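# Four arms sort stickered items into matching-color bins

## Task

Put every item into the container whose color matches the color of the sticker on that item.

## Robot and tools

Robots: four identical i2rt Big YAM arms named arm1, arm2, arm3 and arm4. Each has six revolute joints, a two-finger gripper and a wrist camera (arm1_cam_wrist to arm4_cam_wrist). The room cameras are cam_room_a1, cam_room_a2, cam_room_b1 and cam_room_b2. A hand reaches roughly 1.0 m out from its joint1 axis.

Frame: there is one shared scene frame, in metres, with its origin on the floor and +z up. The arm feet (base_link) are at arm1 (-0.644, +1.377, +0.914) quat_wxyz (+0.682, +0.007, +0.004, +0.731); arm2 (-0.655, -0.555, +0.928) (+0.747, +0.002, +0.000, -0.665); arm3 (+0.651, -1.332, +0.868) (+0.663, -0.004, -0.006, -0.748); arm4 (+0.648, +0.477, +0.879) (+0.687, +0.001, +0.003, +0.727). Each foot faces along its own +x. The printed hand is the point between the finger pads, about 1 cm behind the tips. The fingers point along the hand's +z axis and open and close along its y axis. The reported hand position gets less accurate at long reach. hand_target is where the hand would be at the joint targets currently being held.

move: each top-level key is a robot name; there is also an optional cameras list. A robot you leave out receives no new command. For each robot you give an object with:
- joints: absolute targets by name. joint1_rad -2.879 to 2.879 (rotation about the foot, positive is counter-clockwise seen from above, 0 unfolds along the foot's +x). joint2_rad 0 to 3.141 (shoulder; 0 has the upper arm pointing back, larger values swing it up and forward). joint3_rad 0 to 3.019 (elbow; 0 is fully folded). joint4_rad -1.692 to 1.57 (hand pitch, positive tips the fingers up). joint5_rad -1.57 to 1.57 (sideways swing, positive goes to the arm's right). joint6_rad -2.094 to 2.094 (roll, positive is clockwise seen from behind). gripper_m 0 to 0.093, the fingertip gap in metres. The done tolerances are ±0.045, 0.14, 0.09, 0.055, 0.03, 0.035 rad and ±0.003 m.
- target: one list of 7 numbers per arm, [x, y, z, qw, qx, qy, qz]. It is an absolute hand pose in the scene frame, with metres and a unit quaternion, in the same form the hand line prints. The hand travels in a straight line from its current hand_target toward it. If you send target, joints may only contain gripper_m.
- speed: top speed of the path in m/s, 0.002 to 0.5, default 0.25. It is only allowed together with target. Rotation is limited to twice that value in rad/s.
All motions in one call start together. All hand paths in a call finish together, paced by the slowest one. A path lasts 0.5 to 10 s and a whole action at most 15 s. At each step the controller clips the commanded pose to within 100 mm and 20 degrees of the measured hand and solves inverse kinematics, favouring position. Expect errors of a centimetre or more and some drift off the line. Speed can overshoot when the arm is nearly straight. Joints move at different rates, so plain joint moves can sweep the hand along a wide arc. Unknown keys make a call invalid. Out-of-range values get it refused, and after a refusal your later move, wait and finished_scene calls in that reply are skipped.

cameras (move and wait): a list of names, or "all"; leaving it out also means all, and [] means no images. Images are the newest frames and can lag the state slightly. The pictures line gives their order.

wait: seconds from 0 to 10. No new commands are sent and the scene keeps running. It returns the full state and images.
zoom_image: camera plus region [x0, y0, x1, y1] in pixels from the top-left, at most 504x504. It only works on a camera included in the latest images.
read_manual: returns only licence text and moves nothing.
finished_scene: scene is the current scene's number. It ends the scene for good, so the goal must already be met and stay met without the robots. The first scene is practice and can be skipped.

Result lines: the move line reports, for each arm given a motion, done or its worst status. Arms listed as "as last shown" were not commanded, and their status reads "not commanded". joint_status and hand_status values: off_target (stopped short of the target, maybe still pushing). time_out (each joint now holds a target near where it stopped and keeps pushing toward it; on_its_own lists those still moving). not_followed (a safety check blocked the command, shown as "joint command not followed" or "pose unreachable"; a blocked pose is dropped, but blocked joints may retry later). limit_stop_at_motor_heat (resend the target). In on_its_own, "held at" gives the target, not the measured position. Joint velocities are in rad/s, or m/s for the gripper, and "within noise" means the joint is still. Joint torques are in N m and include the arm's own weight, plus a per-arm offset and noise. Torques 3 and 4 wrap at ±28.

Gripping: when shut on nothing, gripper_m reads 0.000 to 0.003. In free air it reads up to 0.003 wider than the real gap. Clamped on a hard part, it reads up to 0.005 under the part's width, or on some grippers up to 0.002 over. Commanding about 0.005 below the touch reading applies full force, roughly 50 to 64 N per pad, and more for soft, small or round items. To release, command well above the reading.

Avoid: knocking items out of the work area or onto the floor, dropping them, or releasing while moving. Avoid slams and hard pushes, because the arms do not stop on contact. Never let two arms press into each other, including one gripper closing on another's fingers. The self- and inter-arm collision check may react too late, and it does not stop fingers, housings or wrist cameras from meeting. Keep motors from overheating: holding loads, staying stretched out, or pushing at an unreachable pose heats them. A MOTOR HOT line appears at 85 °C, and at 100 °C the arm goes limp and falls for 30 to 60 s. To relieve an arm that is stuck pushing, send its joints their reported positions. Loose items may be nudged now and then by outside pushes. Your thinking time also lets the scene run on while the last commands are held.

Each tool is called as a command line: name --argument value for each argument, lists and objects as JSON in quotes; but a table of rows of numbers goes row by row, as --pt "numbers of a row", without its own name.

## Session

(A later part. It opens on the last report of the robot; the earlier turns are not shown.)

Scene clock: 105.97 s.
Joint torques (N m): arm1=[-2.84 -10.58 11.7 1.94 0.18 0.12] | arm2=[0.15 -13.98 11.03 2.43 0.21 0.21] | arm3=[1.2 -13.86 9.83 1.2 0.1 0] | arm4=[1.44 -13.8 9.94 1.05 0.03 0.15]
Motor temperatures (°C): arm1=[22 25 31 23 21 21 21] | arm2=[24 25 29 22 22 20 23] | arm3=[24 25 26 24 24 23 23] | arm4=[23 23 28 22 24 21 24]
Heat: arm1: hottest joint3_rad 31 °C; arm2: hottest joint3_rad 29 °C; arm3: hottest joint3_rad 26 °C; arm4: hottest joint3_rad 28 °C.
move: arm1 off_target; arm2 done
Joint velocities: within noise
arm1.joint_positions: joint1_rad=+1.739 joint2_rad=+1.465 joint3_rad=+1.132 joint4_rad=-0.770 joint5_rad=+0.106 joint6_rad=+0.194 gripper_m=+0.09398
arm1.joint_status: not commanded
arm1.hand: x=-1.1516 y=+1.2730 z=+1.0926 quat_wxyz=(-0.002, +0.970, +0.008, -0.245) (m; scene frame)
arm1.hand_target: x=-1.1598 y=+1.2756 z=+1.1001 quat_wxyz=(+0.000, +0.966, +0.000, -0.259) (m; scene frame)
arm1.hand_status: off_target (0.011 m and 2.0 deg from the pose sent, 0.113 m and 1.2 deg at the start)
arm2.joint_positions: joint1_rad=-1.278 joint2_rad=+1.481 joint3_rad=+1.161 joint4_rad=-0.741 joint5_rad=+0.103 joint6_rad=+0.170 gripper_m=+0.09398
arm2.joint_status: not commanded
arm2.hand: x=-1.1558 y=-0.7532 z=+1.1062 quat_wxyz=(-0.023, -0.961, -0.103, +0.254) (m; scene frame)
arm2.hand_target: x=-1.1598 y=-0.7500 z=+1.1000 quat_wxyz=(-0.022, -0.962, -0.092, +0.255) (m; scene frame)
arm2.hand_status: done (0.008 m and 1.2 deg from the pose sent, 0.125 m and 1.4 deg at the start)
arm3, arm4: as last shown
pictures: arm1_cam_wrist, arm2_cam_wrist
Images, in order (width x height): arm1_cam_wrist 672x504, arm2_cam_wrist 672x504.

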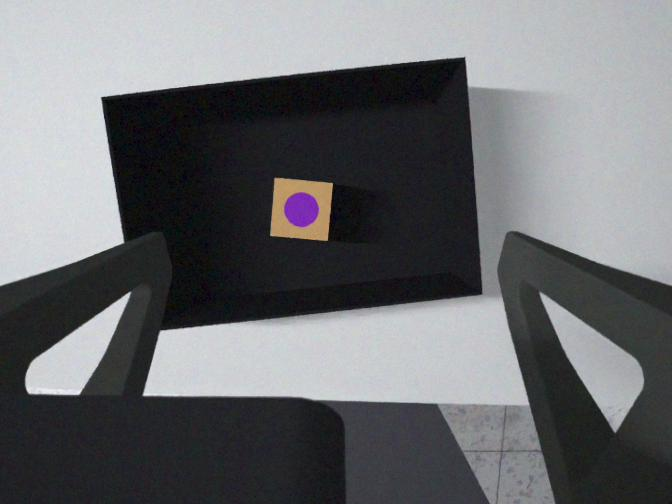

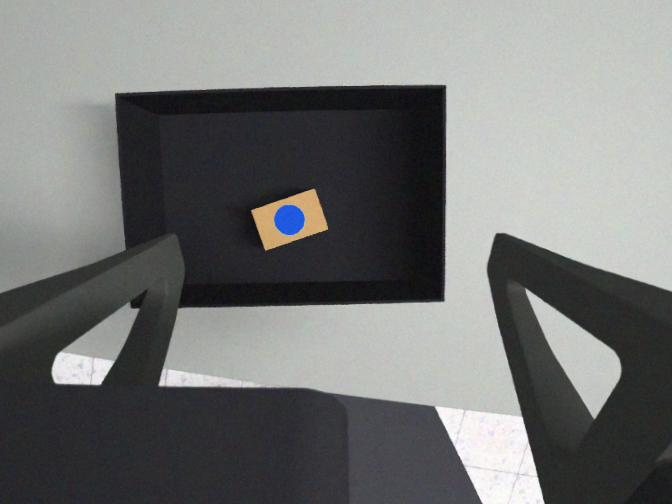

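move --arm1 '{"joints": {"joint1_rad": 0, "joint2_rad": 1.4, "joint3_rad": 1.4, "joint4_rad": -1.05, "joint5_rad": 0, "joint6_rad": 0}}' --arm4 '{"joints": {"joint1_rad": 0}}' --cameras '[]'

move --arm1 '{"joints": {"joint2_rad": 0.5, "joint3_rad": 1.4, "joint4_rad": -1.2}}' --arm4 '{"joints": {"joint2_rad": 0.5, "joint3_rad": 1.4, "joint4_rad": -1.2}}' --cameras '[]'

move --arm1 '{"joints": {"joint1_rad": -1.55}}' --arm4 '{"joints": {"joint1_rad": 1.5}}'

Scene clock: 143.37 s.
Joint torques (N m): arm1=[-1.14 -10.46 14.49 0.77 -0.03 -0.06] | arm2=[0.15 -13.98 11.04 2.44 0.22 0.21] | arm3=[1.08 -13.74 9.81 1.24 0.1 0.02] | arm4=[0.5 -13.51 9.92 1.07 0.11 0.14]
Motor temperatures (°C): arm1=[22 25 33 23 21 21 21] | arm2=[24 26 30 23 22 20 23] | arm3=[24 25 27 24 24 23 23] | arm4=[23 23 30 22 24 21 24]
Heat: arm1: hottest joint3_rad 33 °C; arm2: hottest joint3_rad 30 °C; arm3: hottest joint3_rad 27 °C; arm4: hottest joint3_rad 30 °C.
move: arm1 done; arm4 done
Joint velocities: within noise
arm1.joint_positions: joint1_rad=-0.005 joint2_rad=+1.412 joint3_rad=+1.364 joint4_rad=-1.039 joint5_rad=+0.002 joint6_rad=+0.007 gripper_m=+0.09400
arm1.joint_status: all done
arm1.hand: x=-0.6718 y=+1.9005 z=+1.1950 quat_wxyz=(-0.159, +0.704, -0.668, -0.181) (m; scene frame)
arm1.hand_target: x=-0.6749 y=+1.9040 z=+1.2177 quat_wxyz=(-0.171, +0.705, -0.660, -0.195) (m; scene frame)
arm1.hand_status: not commanded
arm2, arm3: as last shown
arm4.joint_positions: joint1_rad=+0.006 joint2_rad=+1.398 joint3_rad=+1.390 joint4_rad=-1.057 joint5_rad=-0.001 joint6_rad=-0.011 gripper_m=+0.09400
arm4.joint_status: all done
arm4.hand: x=+0.6170 y=+1.0021 z=+1.1746 quat_wxyz=(-0.169, +0.709, -0.660, -0.182) (m; scene frame)
arm4.hand_target: x=+0.6200 y=+1.0062 z=+1.1794 quat_wxyz=(-0.174, +0.702, -0.664, -0.188) (m; scene frame)
arm4.hand_status: not commanded
pictures: none
No camera images: "cameras" was empty.

Scene clock: 144.93 s.
Joint torques (N m): arm1=[-1.49 7.18 9.01 1.48 -0.01 -0.02] | arm2=[0.15 -14.04 11.04 2.44 0.21 0.2] | arm3=[1.14 -13.86 9.84 1.24 0.1 0.01] | arm4=[0.15 5.07 7.13 1.14 0.14 0.15]
Motor temperatures (°C): arm1=[22 25 33 23 21 21 21] | arm2=[24 26 30 23 22 20 23] | arm3=[24 25 27 24 24 23 23] | arm4=[23 23 30 22 24 21 24]
Heat: arm1: hottest joint3_rad 33 °C; arm2: hottest joint3_rad 30 °C; arm3: hottest joint3_rad 27 °C; arm4: hottest joint3_rad 30 °C.
move: arm1 done; arm4 done
Joint velocities: within noise
arm1.joint_positions: joint1_rad=-0.005 joint2_rad=+0.488 joint3_rad=+1.388 joint4_rad=-1.190 joint5_rad=+0.002 joint6_rad=+0.007 gripper_m=+0.09400
arm1.joint_status: all done
arm1.hand: x=-0.6458 y=+1.5676 z=+1.5116 quat_wxyz=(-0.404, +0.578, -0.554, -0.442) (m; scene frame)
arm1.hand_target: x=-0.6473 y=+1.5697 z=+1.5129 quat_wxyz=(-0.402, +0.584, -0.552, -0.439) (m; scene frame)
arm1.hand_status: not commanded
arm2, arm3: as last shown
arm4.joint_positions: joint1_rad=+0.006 joint2_rad=+0.490 joint3_rad=+1.395 joint4_rad=-1.188 joint5_rad=-0.001 joint6_rad=-0.011 gripper_m=+0.09400
arm4.joint_status: all done
arm4.hand: x=+0.6391 y=+0.6710 z=+1.4787 quat_wxyz=(-0.411, +0.586, -0.546, -0.436) (m; scene frame)
arm4.hand_target: x=+0.6402 y=+0.6737 z=+1.4766 quat_wxyz=(-0.405, +0.585, -0.555, -0.432) (m; scene frame)
arm4.hand_status: not commanded
pictures: none
No camera images: "cameras" was empty.

Scene clock: 146.70 s.
Joint torques (N m): arm1=[-2.08 6.89 9.21 1.46 0.02 -0.05] | arm2=[0.15 -14.15 11.03 2.44 0.22 0.2] | arm3=[1.08 -13.68 9.84 1.18 0.1 0.01] | arm4=[1.32 5.36 7.05 1.1 0.1 0.14]
Motor temperatures (°C): arm1=[22 25 33 23 21 21 21] | arm2=[24 26 30 23 22 20 23] | arm3=[24 25 27 24 24 23 23] | arm4=[23 23 29 22 24 21 24]
Heat: arm1: hottest joint3_rad 33 °C; arm2: hottest joint3_rad 30 °C; arm3: hottest joint3_rad 27 °C; arm4: hottest joint3_rad 29 °C.
move: arm1 done; arm4 done
Joint velocities: within noise
arm1.joint_positions: joint1_rad=-1.543 joint2_rad=+0.488 joint3_rad=+1.388 joint4_rad=-1.190 joint5_rad=+0.000 joint6_rad=+0.007 gripper_m=+0.09402
arm1.joint_status: all done
arm1.hand: x=-0.4430 y=+1.3937 z=+1.5080 quat_wxyz=(-0.591, +0.035, -0.806, -0.032) (m; scene frame)
arm1.hand_target: x=-0.4408 y=+1.3926 z=+1.5092 quat_wxyz=(-0.587, +0.035, -0.809, -0.028) (m; scene frame)
arm1.hand_status: not commanded
arm2, arm3: as last shown
arm4.joint_positions: joint1_rad=+1.495 joint2_rad=+0.490 joint3_rad=+1.395 joint4_rad=-1.188 joint5_rad=-0.001 joint6_rad=-0.011 gripper_m=+0.09402
arm4.joint_status: all done
arm4.hand: x=+0.4588 y=+0.4834 z=+1.4802 quat_wxyz=(-0.007, +0.799, -0.004, -0.602) (m; scene frame)
arm4.hand_target: x=+0.4562 y=+0.4826 z=+1.4781 quat_wxyz=(-0.003, +0.803, -0.007, -0.595) (m; scene frame)
arm4.hand_status: not commanded
pictures: arm1_cam_wrist, arm2_cam_wrist, arm3_cam_wrist, arm4_cam_wrist, cam_room_a1, cam_room_a2, cam_room_b1, cam_room_b2
Images, in order (width x height): arm1_cam_wrist 672x504, arm2_cam_wrist 672x504, arm3_cam_wrist 672x504, arm4_cam_wrist 672x504, cam_room_a1 672x504, cam_room_a2 672x504, cam_room_b1 672x504, cam_room_b2 672x504.

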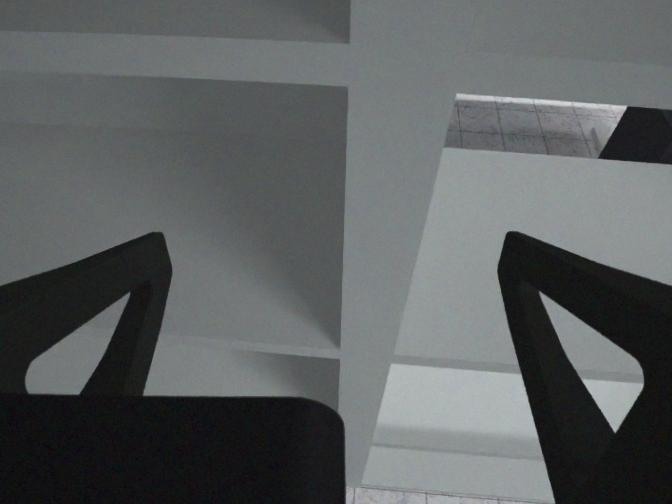

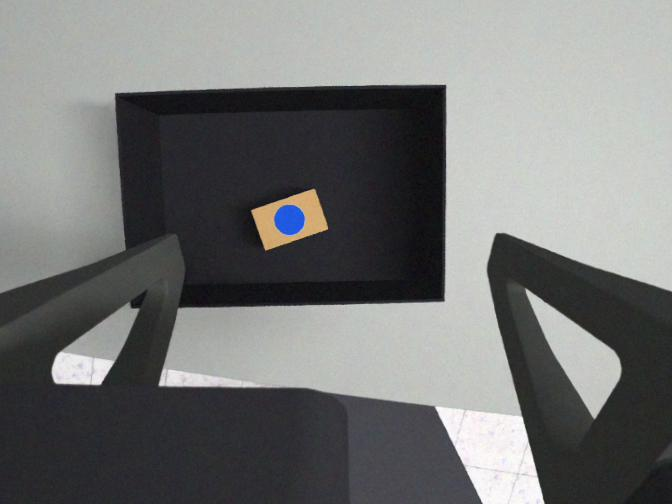

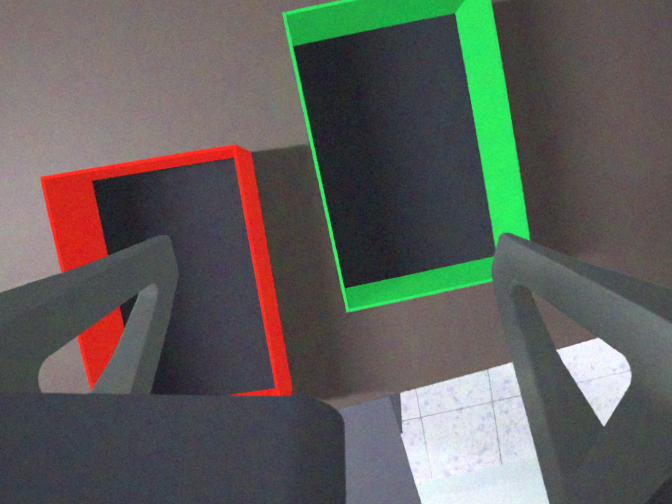

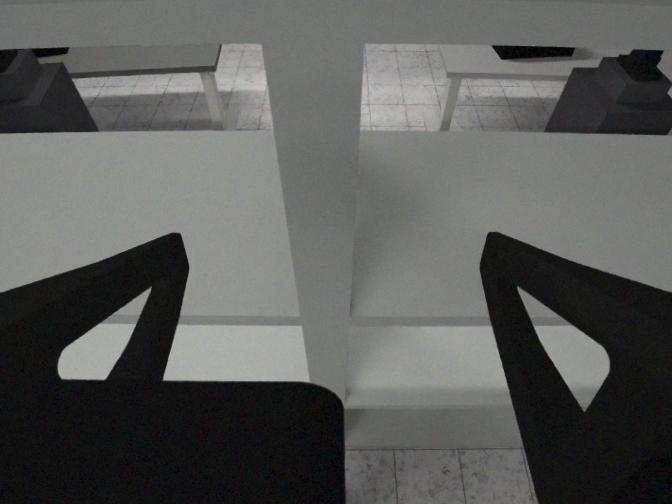

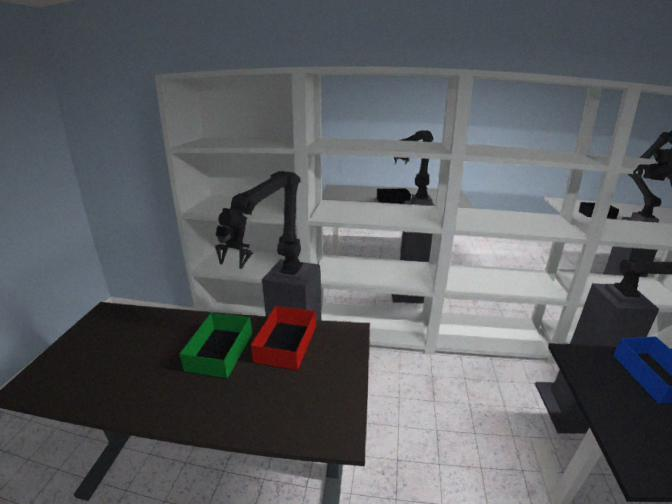

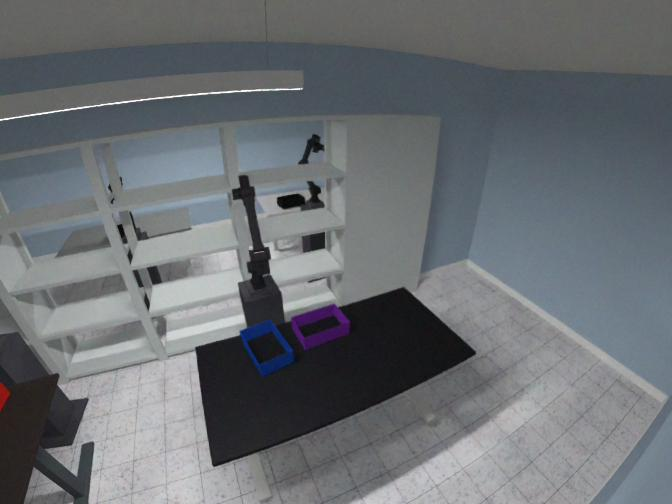

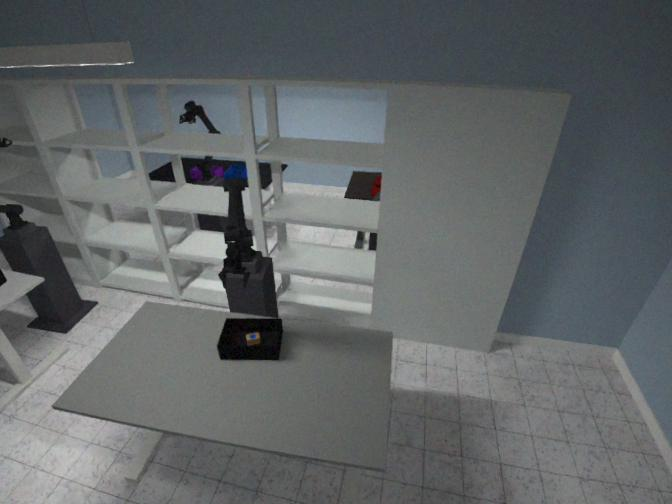

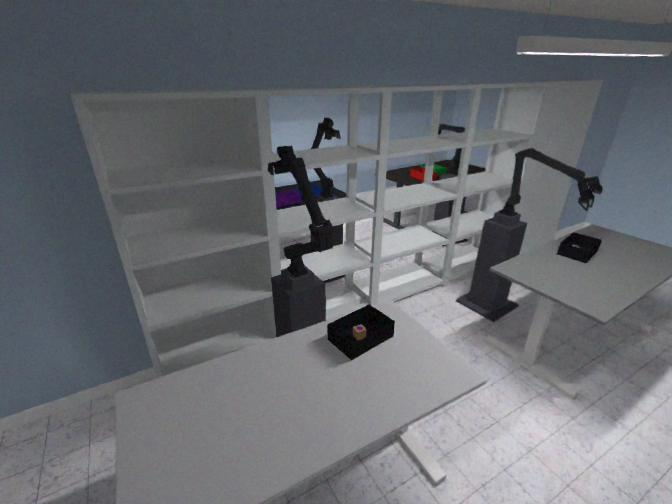

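move --arm1 '{"joints": {"joint1_rad": 1.739, "joint2_rad": 0.8, "joint3_rad": 1.4, "joint4_rad": -1.6}}' --arm4 '{"joints": {"joint1_rad": 0.9, "joint2_rad": 0.7, "joint3_rad": 1.5, "joint4_rad": -1.6}}' --cameras '["arm4_cam_wrist", "cam_room_b2"]'

move --arm1 '{"target": [-1.135, 1.237, 0.93, 0.0090, -0.9653, 0.0337, 0.2586], "speed": 0.4}' --cameras '["arm1_cam_wrist", "cam_room_b2"]'

Scene clock: 230.70 s.
Joint torques (N m): arm1=[-1.44 -0.21 11.6 0.83 0.08 -0.05] | arm2=[0.26 -14.1 11.03 2.45 0.23 0.2] | arm3=[0.97 -13.86 9.83 1.18 0.1 0] | arm4=[0.67 0.21 8.81 0.68 0.1 0.14]
Motor temperatures (°C): arm1=[22 24 31 23 21 21 21] | arm2=[24 26 31 23 22 20 23] | arm3=[24 25 29 24 24 23 23] | arm4=[23 22 28 22 24 21 24]
Heat: arm1: hottest joint3_rad 31 °C; arm2: hottest joint3_rad 31 °C; arm3: hottest joint3_rad 29 °C; arm4: hottest joint3_rad 28 °C.
move: arm1 done; arm4 done
Joint velocities: within noise
arm1.joint_positions: joint1_rad=+1.733 joint2_rad=+0.811 joint3_rad=+1.378 joint4_rad=-1.589 joint5_rad=-0.002 joint6_rad=+0.005 gripper_m=+0.09402
arm1.joint_status: all done
arm1.hand: x=-0.8905 y=+1.3168 z=+1.3651 quat_wxyz=(+0.030, +0.954, +0.109, -0.276) (m; scene frame)
arm1.hand_target: x=-0.8843 y=+1.3167 z=+1.3760 quat_wxyz=(+0.031, +0.951, +0.114, -0.287) (m; scene frame)
arm1.hand_status: not commanded
arm2, arm3: as last shown
arm4.joint_positions: joint1_rad=+0.905 joint2_rad=+0.705 joint3_rad=+1.478 joint4_rad=-1.589 joint5_rad=+0.000 joint6_rad=-0.011 gripper_m=+0.09402
arm4.joint_status: all done
arm4.hand: x=+0.4707 y=+0.6050 z=+1.3950 quat_wxyz=(-0.110, +0.888, -0.275, -0.353) (m; scene frame)
arm4.hand_target: x=+0.4763 y=+0.6025 z=+1.4037 quat_wxyz=(-0.112, +0.882, -0.281, -0.360) (m; scene frame)
arm4.hand_status: not commanded
pictures: arm4_cam_wrist, cam_room_b2
Images, in order (width x height): arm4_cam_wrist 672x504, cam_room_b2 672x504.

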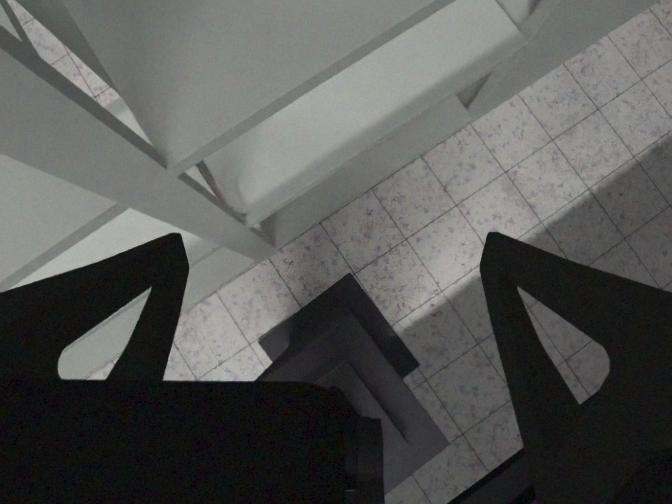

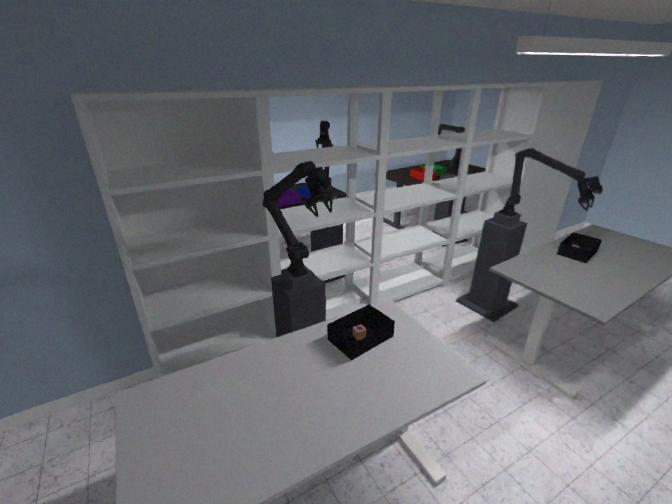

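Scene clock: 232.87 s.
Joint torques (N m): arm1=[-0.91 -12.51 11.56 1.73 0.26 0.1] | arm2=[0.09 -14.1 11.03 2.45 0.22 0.21] | arm3=[1.2 -13.8 9.81 1.22 0.1 0.01] | arm4=[0.5 0.44 8.77 0.73 0.09 0.15]
Motor temperatures (°C): arm1=[22 24 31 23 21 21 21] | arm2=[24 26 31 23 22 20 23] | arm3=[24 25 29 24 24 23 23] | arm4=[23 22 28 22 24 21 24]
Heat: arm1: hottest joint3_rad 31 °C; arm2: hottest joint3_rad 31 °C; arm3: hottest joint3_rad 29 °C; arm4: hottest joint3_rad 28 °C.
move: arm1 off_target
Joint velocities: within noise
arm1.joint_positions: joint1_rad=+1.836 joint2_rad=+1.701 joint3_rad=+0.841 joint4_rad=-0.318 joint5_rad=+0.193 joint6_rad=+0.360 gripper_m=+0.09402
arm1.joint_status: not commanded
arm1.hand: x=-1.1090 y=+1.2512 z=+0.9046 quat_wxyz=(-0.024, +0.974, -0.031, -0.223) (m; scene frame)
arm1.hand_target: x=-1.1335 y=+1.2373 z=+0.9310 quat_wxyz=(-0.009, +0.965, -0.034, -0.259) (m; scene frame)
arm1.hand_status: off_target (0.039 m and 4.6 deg from the pose sent, 0.505 m and 17.2 deg at the start)
arm2, arm3, arm4: as last shown
pictures: arm1_cam_wrist, cam_room_b2
Images, in order (width x height): arm1_cam_wrist 672x504, cam_room_b2 672x504.

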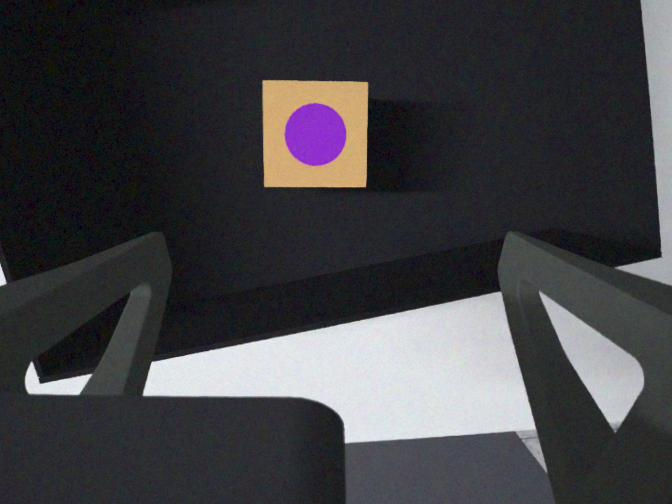

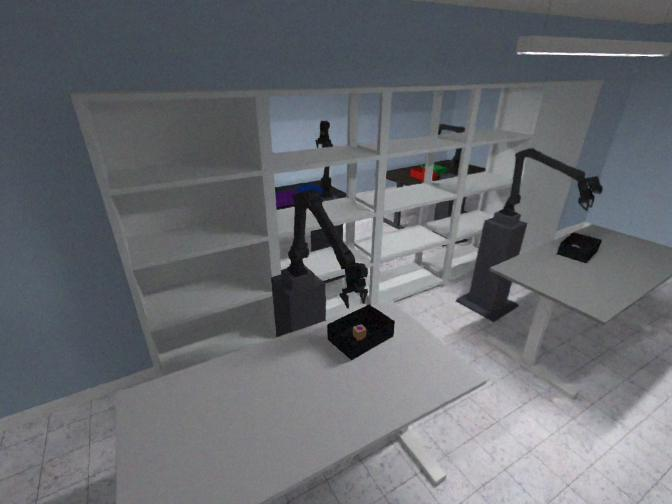

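move --arm1 '{"target": [-1.167, 1.231, 0.83, 0.0114, -0.9580, 0.0385, 0.2838], "speed": 0.3}' --cameras '["arm1_cam_wrist", "cam_room_b2"]'

Scene clock: 254.47 s.
Joint torques (N m): arm1=[-1.03 -13.51 8.53 1.63 0.26 0.06] | arm2=[0.26 -14.04 11.04 2.43 0.22 0.2] | arm3=[1.2 -13.8 9.83 1.21 0.1 0.01] | arm4=[0.32 0.21 8.66 0.72 0.09 0.14]
Motor temperatures (°C): arm1=[22 25 32 23 21 21 21] | arm2=[24 26 31 23 22 20 23] | arm3=[24 25 29 24 24 23 23] | arm4=[23 22 30 22 24 21 24]
Heat: arm1: hottest joint3_rad 32 °C; arm2: hottest joint3_rad 31 °C; arm3: hottest joint3_rad 29 °C; arm4: hottest joint3_rad 30 °C.
move: arm1 off_target
Joint velocities: within noise
arm1.joint_positions: joint1_rad=+1.836 joint2_rad=+1.991 joint3_rad=+0.880 joint4_rad=-0.008 joint5_rad=+0.217 joint6_rad=+0.361 gripper_m=+0.09402
arm1.joint_status: not commanded
arm1.hand: x=-1.1426 y=+1.2446 z=+0.8101 quat_wxyz=(-0.024, +0.967, -0.037, -0.253) (m; scene frame)
arm1.hand_target: x=-1.1659 y=+1.2312 z=+0.8308 quat_wxyz=(-0.011, +0.958, -0.039, -0.284) (m; scene frame)
arm1.hand_status: off_target (0.034 m and 4.0 deg from the pose sent, 0.097 m and 7.4 deg at the start)
arm2, arm4: as last shown
arm3.joint_positions: joint1_rad=+1.499 joint2_rad=+1.404 joint3_rad=+1.394 joint4_rad=-1.057 joint5_rad=-0.002 joint6_rad=-0.006 gripper_m=+0.09398
arm3.joint_status: not commanded
arm3.hand: x=+1.1675 y=-1.4283 z=+1.1654 quat_wxyz=(-0.249, -0.088, -0.964, +0.030) (m; scene frame)
arm3.hand_target: x=+1.1695 y=-1.4286 z=+1.1715 quat_wxyz=(-0.258, -0.091, -0.962, +0.031) (m; scene frame)
arm3.hand_status: not commanded
pictures: arm1_cam_wrist, cam_room_b2
Images, in order (width x height): arm1_cam_wrist 672x504, cam_room_b2 672x504.

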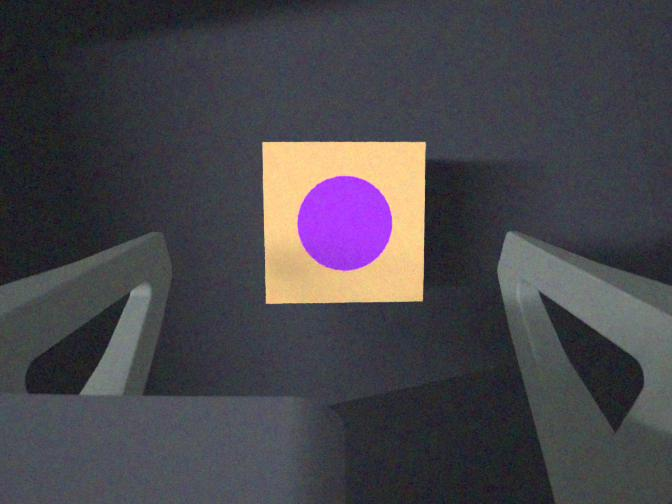

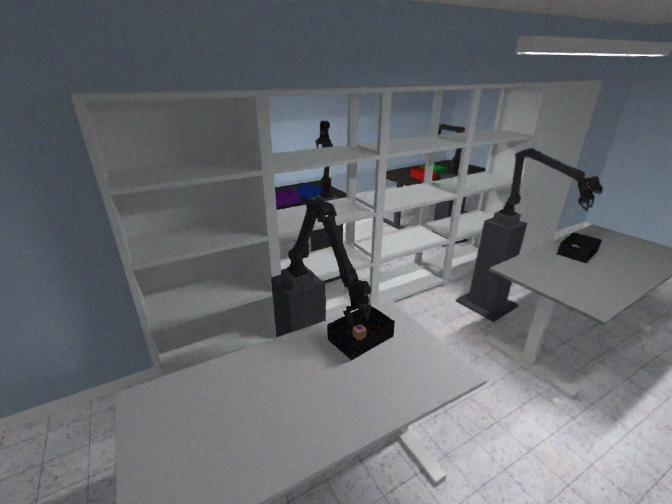

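move --arm1 '{"target": [-1.171, 1.2346, 0.760, 0.0114, -0.9580, 0.0385, 0.2838], "speed": 0.2}' --cameras '["arm1_cam_wrist"]'

move --arm1 '{"joints": {"gripper_m": 0.035}}' --cameras '["arm1_cam_wrist"]'

Scene clock: 263.70 s.
Joint torques (N m): arm1=[-2.14 -14.62 6.94 1.81 0.11 0.02] | arm2=[0.09 -13.98 11.02 2.41 0.22 0.2] | arm3=[1.2 -13.92 9.83 1.22 0.09 0.03] | arm4=[0.26 0.38 8.85 0.62 0.09 0.16]
Motor temperatures (°C): arm1=[22 25 32 23 22 21 21] | arm2=[24 26 31 23 22 20 23] | arm3=[24 25 29 24 24 23 23] | arm4=[23 22 30 22 24 21 24]
Heat: arm1: hottest joint3_rad 32 °C; arm2: hottest joint3_rad 31 °C; arm3: hottest joint3_rad 29 °C; arm4: hottest joint3_rad 30 °C.
move: arm1 off_target
Joint velocities: within noise
arm1.joint_positions: joint1_rad=+1.836 joint2_rad=+2.168 joint3_rad=+0.916 joint4_rad=+0.150 joint5_rad=+0.216 joint6_rad=+0.360 gripper_m=+0.09402
arm1.joint_status: not commanded
arm1.hand: x=-1.1497 y=+1.2424 z=+0.7484 quat_wxyz=(-0.021, +0.965, -0.037, -0.260) (m; scene frame)
arm1.hand_target: x=-1.1703 y=+1.2348 z=+0.7607 quat_wxyz=(-0.011, +0.958, -0.038, -0.284) (m; scene frame)
arm1.hand_status: off_target (0.025 m and 3.0 deg from the pose sent, 0.058 m and 4.0 deg at the start)
arm2, arm3, arm4: as last shown
pictures: arm1_cam_wrist
Images, in order (width x height): arm1_cam_wrist 672x504.

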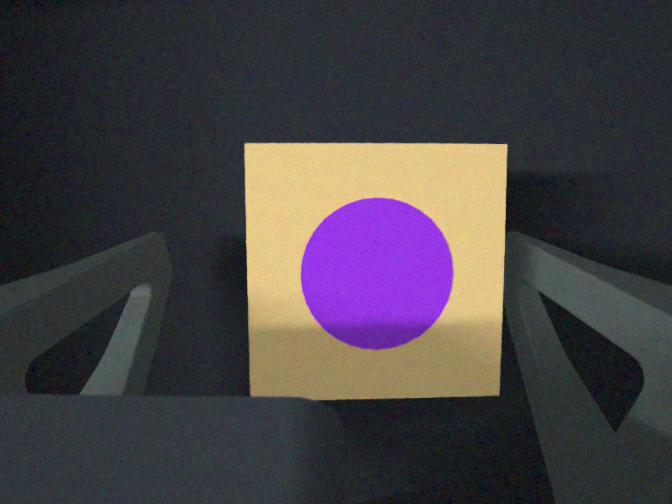

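Scene clock: 264.33 s.
Joint torques (N m): arm1=[-2.2 -14.62 6.97 1.77 0.15 0.03] | arm2=[0.26 -14.15 10.99 2.44 0.23 0.2] | arm3=[1.14 -13.74 9.81 1.21 0.1 0.01] | arm4=[0.03 0.62 8.73 0.66 0.08 0.15]
Motor temperatures (°C): arm1=[22 25 32 23 22 21 21] | arm2=[24 26 31 23 22 20 23] | arm3=[24 25 29 24 24 23 23] | arm4=[23 22 30 22 24 21 24]
Heat: arm1: hottest joint3_rad 32 °C; arm2: hottest joint3_rad 31 °C; arm3: hottest joint3_rad 29 °C; arm4: hottest joint3_rad 30 °C.
move: arm1 off_target
Joint velocities: within noise
arm1.joint_positions: joint1_rad=+1.836 joint2_rad=+2.168 joint3_rad=+0.916 joint4_rad=+0.151 joint5_rad=+0.215 joint6_rad=+0.360 gripper_m=+0.05312
arm1.joint_status: gripper_m off_target (ended at +0.05314, target +0.03500)
arm1.hand: x=-1.1500 y=+1.2421 z=+0.7486 quat_wxyz=(-0.020, +0.965, -0.037, -0.261) (m; scene frame)
arm1.hand_target: x=-1.1704 y=+1.2348 z=+0.7608 quat_wxyz=(-0.011, +0.958, -0.038, -0.284) (m; scene frame)
arm1.hand_status: not commanded
arm2.joint_positions: joint1_rad=-1.278 joint2_rad=+1.481 joint3_rad=+1.161 joint4_rad=-0.741 joint5_rad=+0.103 joint6_rad=+0.170 gripper_m=+0.09398
arm2.joint_status: not commanded
arm2.hand: x=-1.1558 y=-0.7532 z=+1.1062 quat_wxyz=(-0.023, -0.961, -0.103, +0.254) (m; scene frame)
arm2.hand_target: x=-1.1598 y=-0.7500 z=+1.1000 quat_wxyz=(-0.022, -0.962, -0.092, +0.255) (m; scene frame)
arm2.hand_status: not commanded
arm3, arm4: as last shown
pictures: arm1_cam_wrist
Images, in order (width x height): arm1_cam_wrist 672x504.

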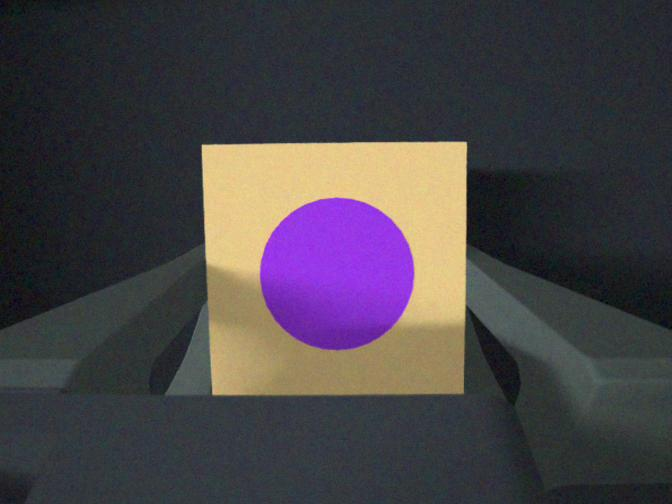

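move --arm1 '{"target": [-1.13, 1.24, 0.98, 0.0114, -0.9580, 0.0385, 0.2838], "speed": 0.3}' --cameras '[]'

move --arm1 '{"joints": {"joint2_rad": 0.8, "joint3_rad": 1.4, "joint4_rad": -1.4, "joint5_rad": 0, "joint6_rad": 0}}' --cameras '["arm1_cam_wrist"]'

move --arm1 '{"joints": {"joint1_rad": -2.25}}' --cameras '["arm1_cam_wrist", "cam_room_b2"]'

Scene clock: 282.53 s.
Joint torques (N m): arm1=[-0.44 -9.47 10.54 0.75 0.22 0.1] | arm2=[0.26 -13.98 11.04 2.41 0.22 0.21] | arm3=[1.2 -13.8 9.83 1.18 0.09 0] | arm4=[0.79 0.38 8.79 0.58 0.08 0.14]
Motor temperatures (°C): arm1=[22 26 31 23 21 21 22] | arm2=[24 26 31 23 22 20 23] | arm3=[24 25 29 24 24 23 23] | arm4=[23 22 31 22 24 21 24]
Heat: arm1: hottest joint3_rad 31 °C; arm2: hottest joint3_rad 31 °C; arm3: hottest joint3_rad 29 °C; arm4: hottest joint3_rad 31 °C.
move: arm1 off_target
Joint velocities: within noise
arm1.joint_positions: joint1_rad=+1.842 joint2_rad=+1.568 joint3_rad=+0.865 joint4_rad=-0.361 joint5_rad=+0.221 joint6_rad=+0.364 gripper_m=+0.05312
arm1.joint_status: not commanded
arm1.hand: x=-1.1247 y=+1.2473 z=+0.9725 quat_wxyz=(-0.015, +0.960, -0.039, -0.279) (m; scene frame)
arm1.hand_target: x=-1.1298 y=+1.2399 z=+0.9800 quat_wxyz=(-0.011, +0.958, -0.038, -0.284) (m; scene frame)
arm1.hand_status: off_target (0.012 m and 0.8 deg from the pose sent, 0.232 m and 2.9 deg at the start)
arm2, arm3, arm4: as last shown
pictures: none
No camera images: "cameras" was empty.

Scene clock: 284.27 s.
Joint torques (N m): arm1=[-0.85 0.15 10.99 1.14 -0.06 -0.07] | arm2=[0.09 -14.04 11.02 2.45 0.22 0.2] | arm3=[1.08 -13.86 9.81 1.2 0.1 0] | arm4=[0.56 0.21 8.8 0.69 0.11 0.16]
Motor temperatures (°C): arm1=[22 26 31 23 21 21 22] | arm2=[24 26 31 23 22 20 23] | arm3=[24 25 29 24 24 23 23] | arm4=[23 22 31 22 24 21 24]
Heat: arm1: hottest joint3_rad 31 °C; arm2: hottest joint3_rad 31 °C; arm3: hottest joint3_rad 29 °C; arm4: hottest joint3_rad 31 °C.
move: arm1 done
Joint velocities: within noise
arm1.joint_positions: joint1_rad=+1.843 joint2_rad=+0.809 joint3_rad=+1.388 joint4_rad=-1.392 joint5_rad=+0.002 joint6_rad=+0.008 gripper_m=+0.05310
arm1.joint_status: all done
arm1.hand: x=-0.9175 y=+1.2770 z=+1.3999 quat_wxyz=(+0.061, +0.913, +0.155, -0.371) (m; scene frame)
arm1.hand_target: x=-0.9117 y=+1.2759 z=+1.4067 quat_wxyz=(+0.063, +0.910, +0.162, -0.377) (m; scene frame)
arm1.hand_status: not commanded
arm2, arm3, arm4: as last shown
pictures: arm1_cam_wrist
Images, in order (width x height): arm1_cam_wrist 672x504.

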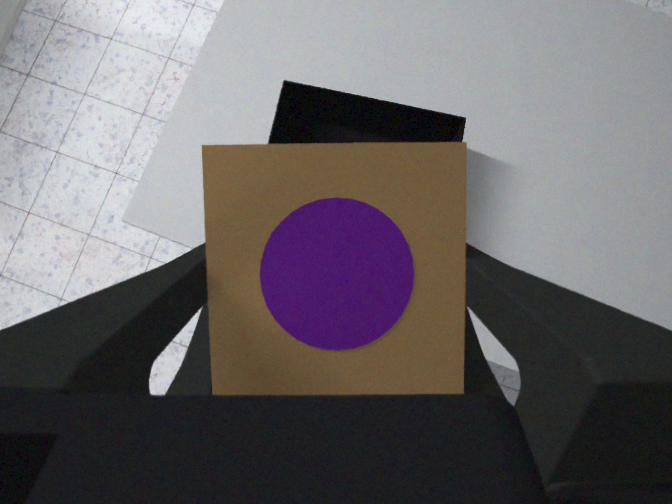

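Scene clock: 286.93 s.
Joint torques (N m): arm1=[-2.49 -0.44 11.02 1.18 -0.04 -0.02] | arm2=[0.15 -14.04 11.02 2.4 0.23 0.21] | arm3=[1.08 -13.8 9.84 1.22 0.1 0.02] | arm4=[0.79 0.62 8.73 0.7 0.08 0.11]
Motor temperatures (°C): arm1=[22 26 31 23 21 21 22] | arm2=[24 26 31 23 22 20 23] | arm3=[24 25 29 24 24 23 23] | arm4=[23 22 31 22 24 21 24]
Heat: arm1: hottest joint3_rad 31 °C; arm2: hottest joint3_rad 31 °C; arm3: hottest joint3_rad 29 °C; arm4: hottest joint3_rad 31 °C.
move: arm1 done
Joint velocities: within noise
arm1.joint_positions: joint1_rad=-2.244 joint2_rad=+0.811 joint3_rad=+1.388 joint4_rad=-1.392 joint5_rad=+0.002 joint6_rad=+0.006 gripper_m=+0.05321
arm1.joint_status: all done
arm1.hand: x=-0.3908 y=+1.2055 z=+1.3911 quat_wxyz=(-0.345, -0.279, -0.889, +0.111) (m; scene frame)
arm1.hand_target: x=-0.3961 y=+1.2075 z=+1.3985 quat_wxyz=(-0.351, -0.278, -0.887, +0.114) (m; scene frame)
arm1.hand_status: not commanded
arm2, arm3, arm4: as last shown
pictures: arm1_cam_wrist, cam_room_b2
Images, in order (width x height): arm1_cam_wrist 672x504, cam_room_b2 672x504.

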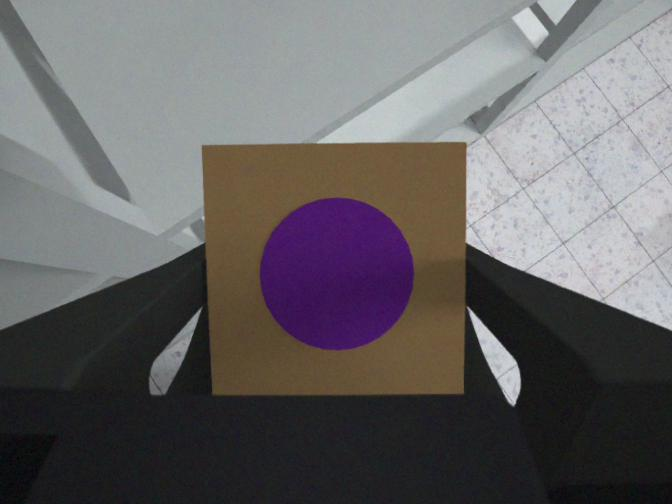

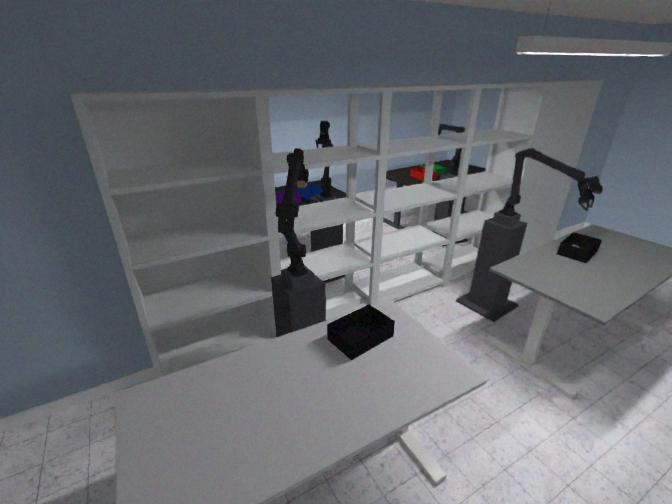

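move --arm1 '{"target": [-0.30, 1.137, 1.14, 0.271, 0.2876, 0.9147, -0.0852], "speed": 0.4}' --cameras '[]'

move --arm1 '{"target": [0.015, 0.917, 1.09, 0.271, 0.2876, 0.9147, -0.0852], "speed": 0.3}' --cameras '["arm1_cam_wrist", "cam_room_b2", "cam_room_b1", "cam_room_a2", "arm4_cam_wrist"]'

Scene clock: 300.93 s.
Joint torques (N m): arm1=[-2.61 -6.48 12.72 1.98 -0.06 -0.03] | arm2=[0.15 -14.04 11.03 2.44 0.22 0.2] | arm3=[1.14 -13.86 9.8 1.22 0.1 0.01] | arm4=[0.56 0.26 8.79 0.84 0.1 0.16]
Motor temperatures (°C): arm1=[22 25 32 23 21 21 22] | arm2=[24 26 31 23 22 20 23] | arm3=[24 25 29 24 24 23 23] | arm4=[23 22 31 22 24 21 24]
Heat: arm1: hottest joint3_rad 32 °C; arm2: hottest joint3_rad 31 °C; arm3: hottest joint3_rad 29 °C; arm4: hottest joint3_rad 31 °C.
move: arm1 off_target
Joint velocities: within noise
arm1.joint_positions: joint1_rad=-2.246 joint2_rad=+1.091 joint3_rad=+0.902 joint4_rad=-0.846 joint5_rad=-0.008 joint6_rad=+0.005 gripper_m=+0.05320
arm1.joint_status: not commanded
arm1.hand: x=-0.3048 y=+1.1450 z=+1.1224 quat_wxyz=(-0.246, -0.289, -0.922, +0.076) (m; scene frame)
arm1.hand_target: x=-0.3005 y=+1.1373 z=+1.1402 quat_wxyz=(-0.271, -0.288, -0.915, +0.086) (m; scene frame)
arm1.hand_status: off_target (0.020 m and 3.2 deg from the pose sent, 0.276 m and 9.5 deg at the start)
arm2, arm3: as last shown
arm4.joint_positions: joint1_rad=+0.905 joint2_rad=+0.705 joint3_rad=+1.478 joint4_rad=-1.589 joint5_rad=+0.000 joint6_rad=-0.011 gripper_m=+0.09402
arm4.joint_status: not commanded
arm4.hand: x=+0.4707 y=+0.6050 z=+1.3950 quat_wxyz=(-0.110, +0.888, -0.275, -0.353) (m; scene frame)
arm4.hand_target: x=+0.4763 y=+0.6025 z=+1.4037 quat_wxyz=(-0.112, +0.882, -0.281, -0.360) (m; scene frame)
arm4.hand_status: not commanded
pictures: none
No camera images: "cameras" was empty.

Scene clock: 303.13 s.
Joint torques (N m): arm1=[-2.55 -20.72 17.66 0.77 0.05 -0.03] | arm2=[0.09 -14.04 11.03 2.44 0.23 0.2] | arm3=[1.32 -13.8 9.83 1.2 0.1 0] | arm4=[0.09 0.09 8.76 0.69 0.08 0.15]
Motor temperatures (°C): arm1=[22 25 32 23 21 21 22] | arm2=[24 26 31 23 22 20 23] | arm3=[24 25 29 24 24 23 23] | arm4=[23 22 31 22 24 21 24]
Heat: arm1: hottest joint3_rad 32 °C; arm2: hottest joint3_rad 31 °C; arm3: hottest joint3_rad 29 °C; arm4: hottest joint3_rad 31 °C.
move: arm1 off_target
Joint velocities: within noise
arm1.joint_positions: joint1_rad=-2.246 joint2_rad=+2.131 joint3_rad=+1.997 joint4_rad=-0.906 joint5_rad=-0.008 joint6_rad=+0.005 gripper_m=+0.05320
arm1.joint_status: not commanded
arm1.hand: x=+0.0028 y=+0.9312 z=+1.0547 quat_wxyz=(-0.244, -0.289, -0.923, +0.075) (m; scene frame)
arm1.hand_target: x=+0.0129 y=+0.9183 z=+1.0904 quat_wxyz=(-0.272, -0.288, -0.914, +0.086) (m; scene frame)
arm1.hand_status: off_target (0.040 m and 3.5 deg from the pose sent, 0.394 m and 3.2 deg at the start)
arm2, arm3, arm4: as last shown
pictures: arm1_cam_wrist, arm4_cam_wrist, cam_room_a2, cam_room_b1, cam_room_b2
Images, in order (width x height): arm1_cam_wrist 672x504, arm4_cam_wrist 672x504, cam_room_a2 672x504, cam_room_b1 672x504, cam_room_b2 672x504.

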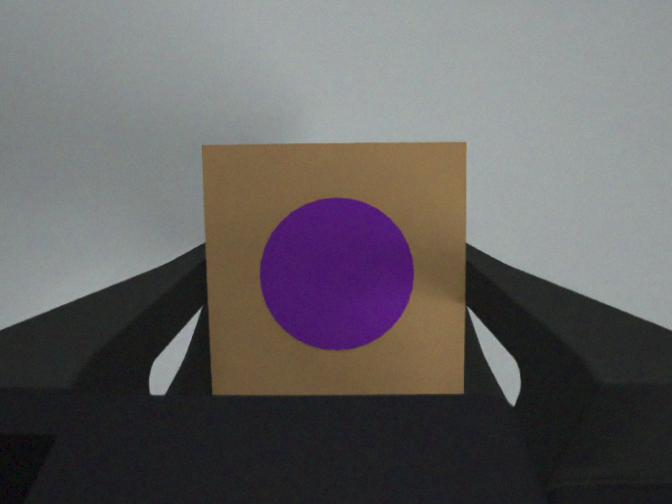

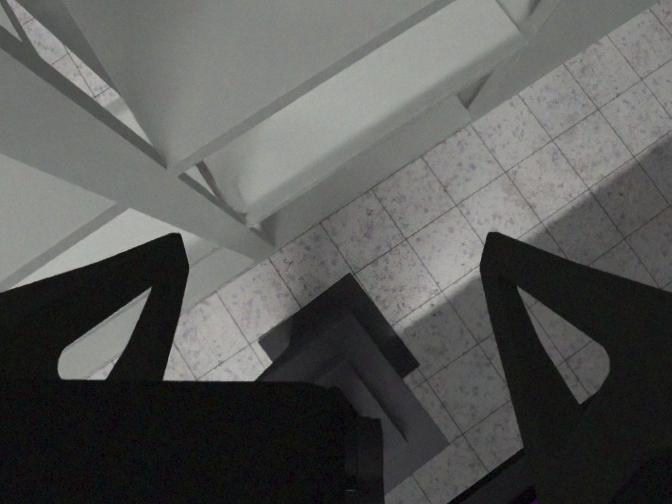

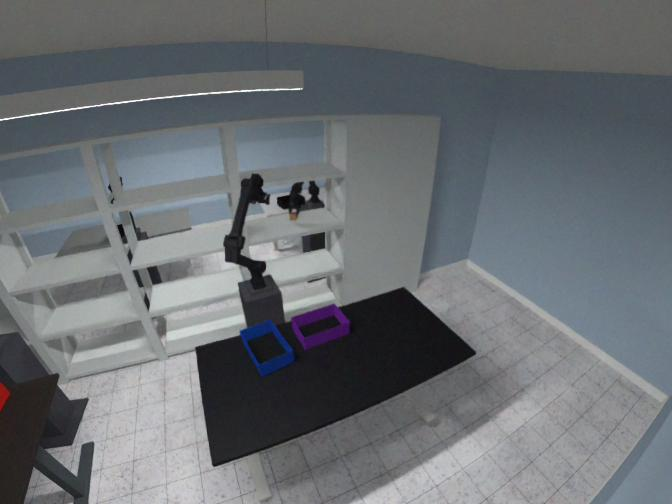

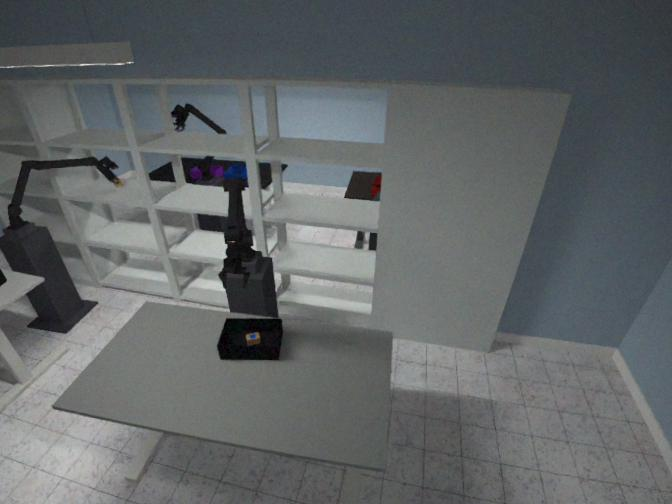

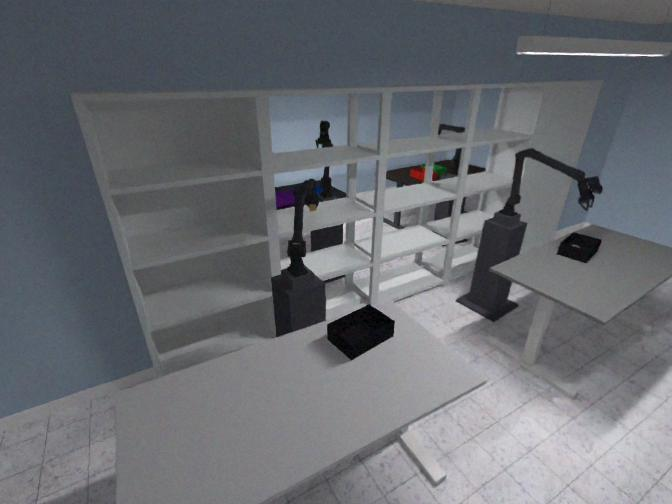

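move --arm1 '{"target": [0.012, 0.917, 1.045, 0.271, 0.2876, 0.9147, -0.0852], "speed": 0.15}' --cameras '["arm1_cam_wrist", "cam_room_a2"]'

zoom_image --camera "cam_room_a2" --region '[200, 150, 400, 300]'

Scene clock: 307.77 s.
Joint torques (N m): arm1=[-2.78 -19.66 11.73 2.06 -0.02 0.01] | arm2=[0.21 -13.98 11.04 2.45 0.22 0.2] | arm3=[1.2 -13.92 9.83 1.21 0.11 0.01] | arm4=[0.56 0.56 8.79 0.79 0.06 0.14]
Motor temperatures (°C): arm1=[22 26 33 23 21 21 22] | arm2=[24 26 31 23 22 20 23] | arm3=[24 25 29 24 24 23 23] | arm4=[23 22 31 22 24 21 24]
Heat: arm1: hottest joint3_rad 33 °C; arm2: hottest joint3_rad 31 °C; arm3: hottest joint3_rad 29 °C; arm4: hottest joint3_rad 31 °C.
move: arm1 done
Joint velocities: within noise
arm1.joint_positions: joint1_rad=-2.246 joint2_rad=+2.140 joint3_rad=+1.974 joint4_rad=-0.834 joint5_rad=-0.008 joint6_rad=+0.005 gripper_m=+0.05320
arm1.joint_status: not commanded
arm1.hand: x=+0.0103 y=+0.9259 z=+1.0454 quat_wxyz=(-0.262, -0.287, -0.918, +0.081) (m; scene frame)
arm1.hand_target: x=+0.0118 y=+0.9170 z=+1.0451 quat_wxyz=(-0.271, -0.288, -0.915, +0.085) (m; scene frame)
arm1.hand_status: done (0.009 m and 1.1 deg from the pose sent, 0.019 m and 3.5 deg at the start)
arm2, arm4: as last shown
arm3.joint_positions: joint1_rad=+1.499 joint2_rad=+1.404 joint3_rad=+1.394 joint4_rad=-1.057 joint5_rad=-0.002 joint6_rad=-0.006 gripper_m=+0.09398
arm3.joint_status: not commanded
arm3.hand: x=+1.1675 y=-1.4283 z=+1.1654 quat_wxyz=(-0.249, -0.088, -0.964, +0.030) (m; scene frame)
arm3.hand_target: x=+1.1695 y=-1.4286 z=+1.1715 quat_wxyz=(-0.258, -0.091, -0.962, +0.031) (m; scene frame)
arm3.hand_status: not commanded
pictures: arm1_cam_wrist, cam_room_a2
Images, in order (width x height): arm1_cam_wrist 672x504, cam_room_a2 672x504.

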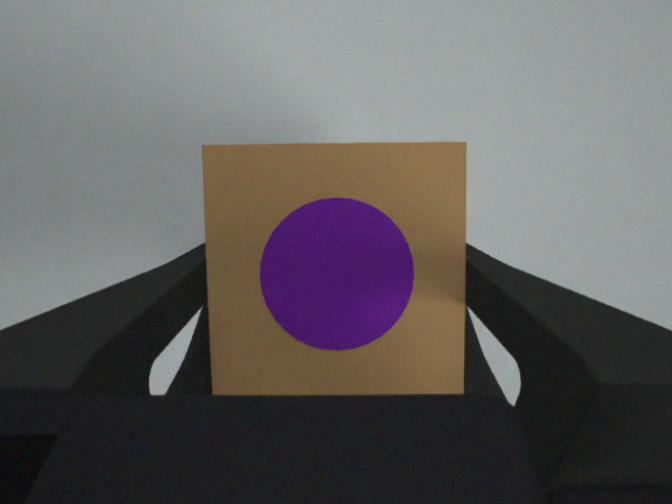

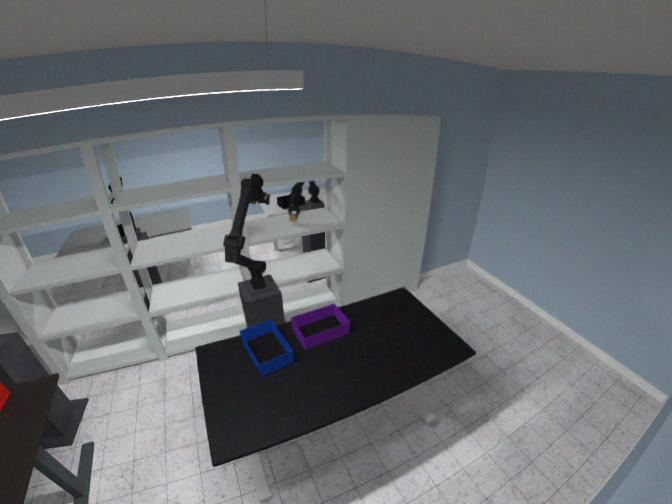

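Scaled by 2.520.

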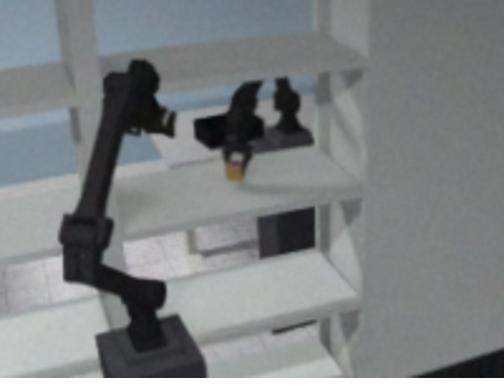

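move --arm1 '{"target": [0.010, 0.914, 1.015, 0.271, 0.2876, 0.9147, -0.0852], "speed": 0.1}' --cameras '["cam_room_a2"]'

zoom_image --camera "cam_room_a2" --region '[260, 170, 340, 230]'

Scene clock: 313.43 s.
Joint torques (N m): arm1=[-2.14 -19.84 11.41 2.09 -0.04 -0.02] | arm2=[0.09 -14.1 11.07 2.43 0.22 0.21] | arm3=[1.14 -13.63 9.78 1.25 0.1 0.02] | arm4=[0.73 0.44 8.84 0.77 0.09 0.16]
Motor temperatures (°C): arm1=[22 26 33 23 21 21 22] | arm2=[24 26 31 23 22 20 23] | arm3=[24 25 29 24 24 23 23] | arm4=[23 22 31 22 24 21 24]
Heat: arm1: hottest joint3_rad 33 °C; arm2: hottest joint3_rad 31 °C; arm3: hottest joint3_rad 29 °C; arm4: hottest joint3_rad 31 °C.
move: arm1 off_target
Joint velocities: within noise
arm1.joint_positions: joint1_rad=-2.247 joint2_rad=+2.154 joint3_rad=+1.930 joint4_rad=-0.765 joint5_rad=-0.010 joint6_rad=+0.002 gripper_m=+0.05319
arm1.joint_status: not commanded
arm1.hand: x=+0.0112 y=+0.9247 z=+1.0212 quat_wxyz=(-0.267, -0.286, -0.917, +0.082) (m; scene frame)
arm1.hand_target: x=+0.0098 y=+0.9142 z=+1.0150 quat_wxyz=(-0.271, -0.288, -0.915, +0.085) (m; scene frame)
arm1.hand_status: off_target (0.012 m and 0.6 deg from the pose sent, 0.033 m and 1.2 deg at the start)
arm2, arm3, arm4: as last shown
pictures: cam_room_a2
Images, in order (width x height): cam_room_a2 672x504.

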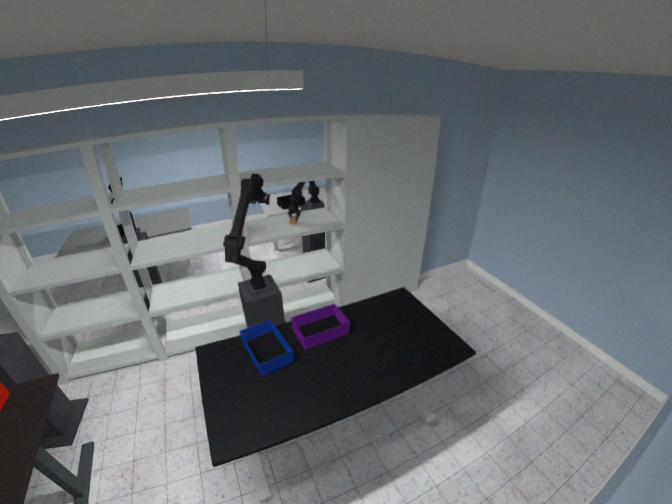

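Scaled by 6.300.

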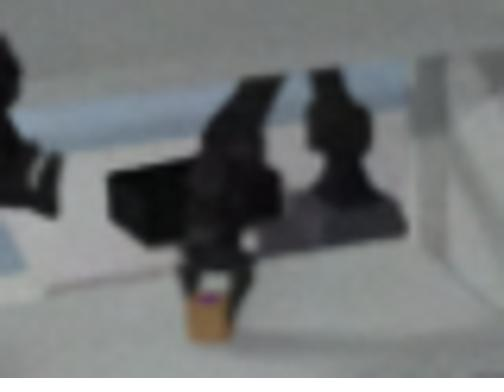

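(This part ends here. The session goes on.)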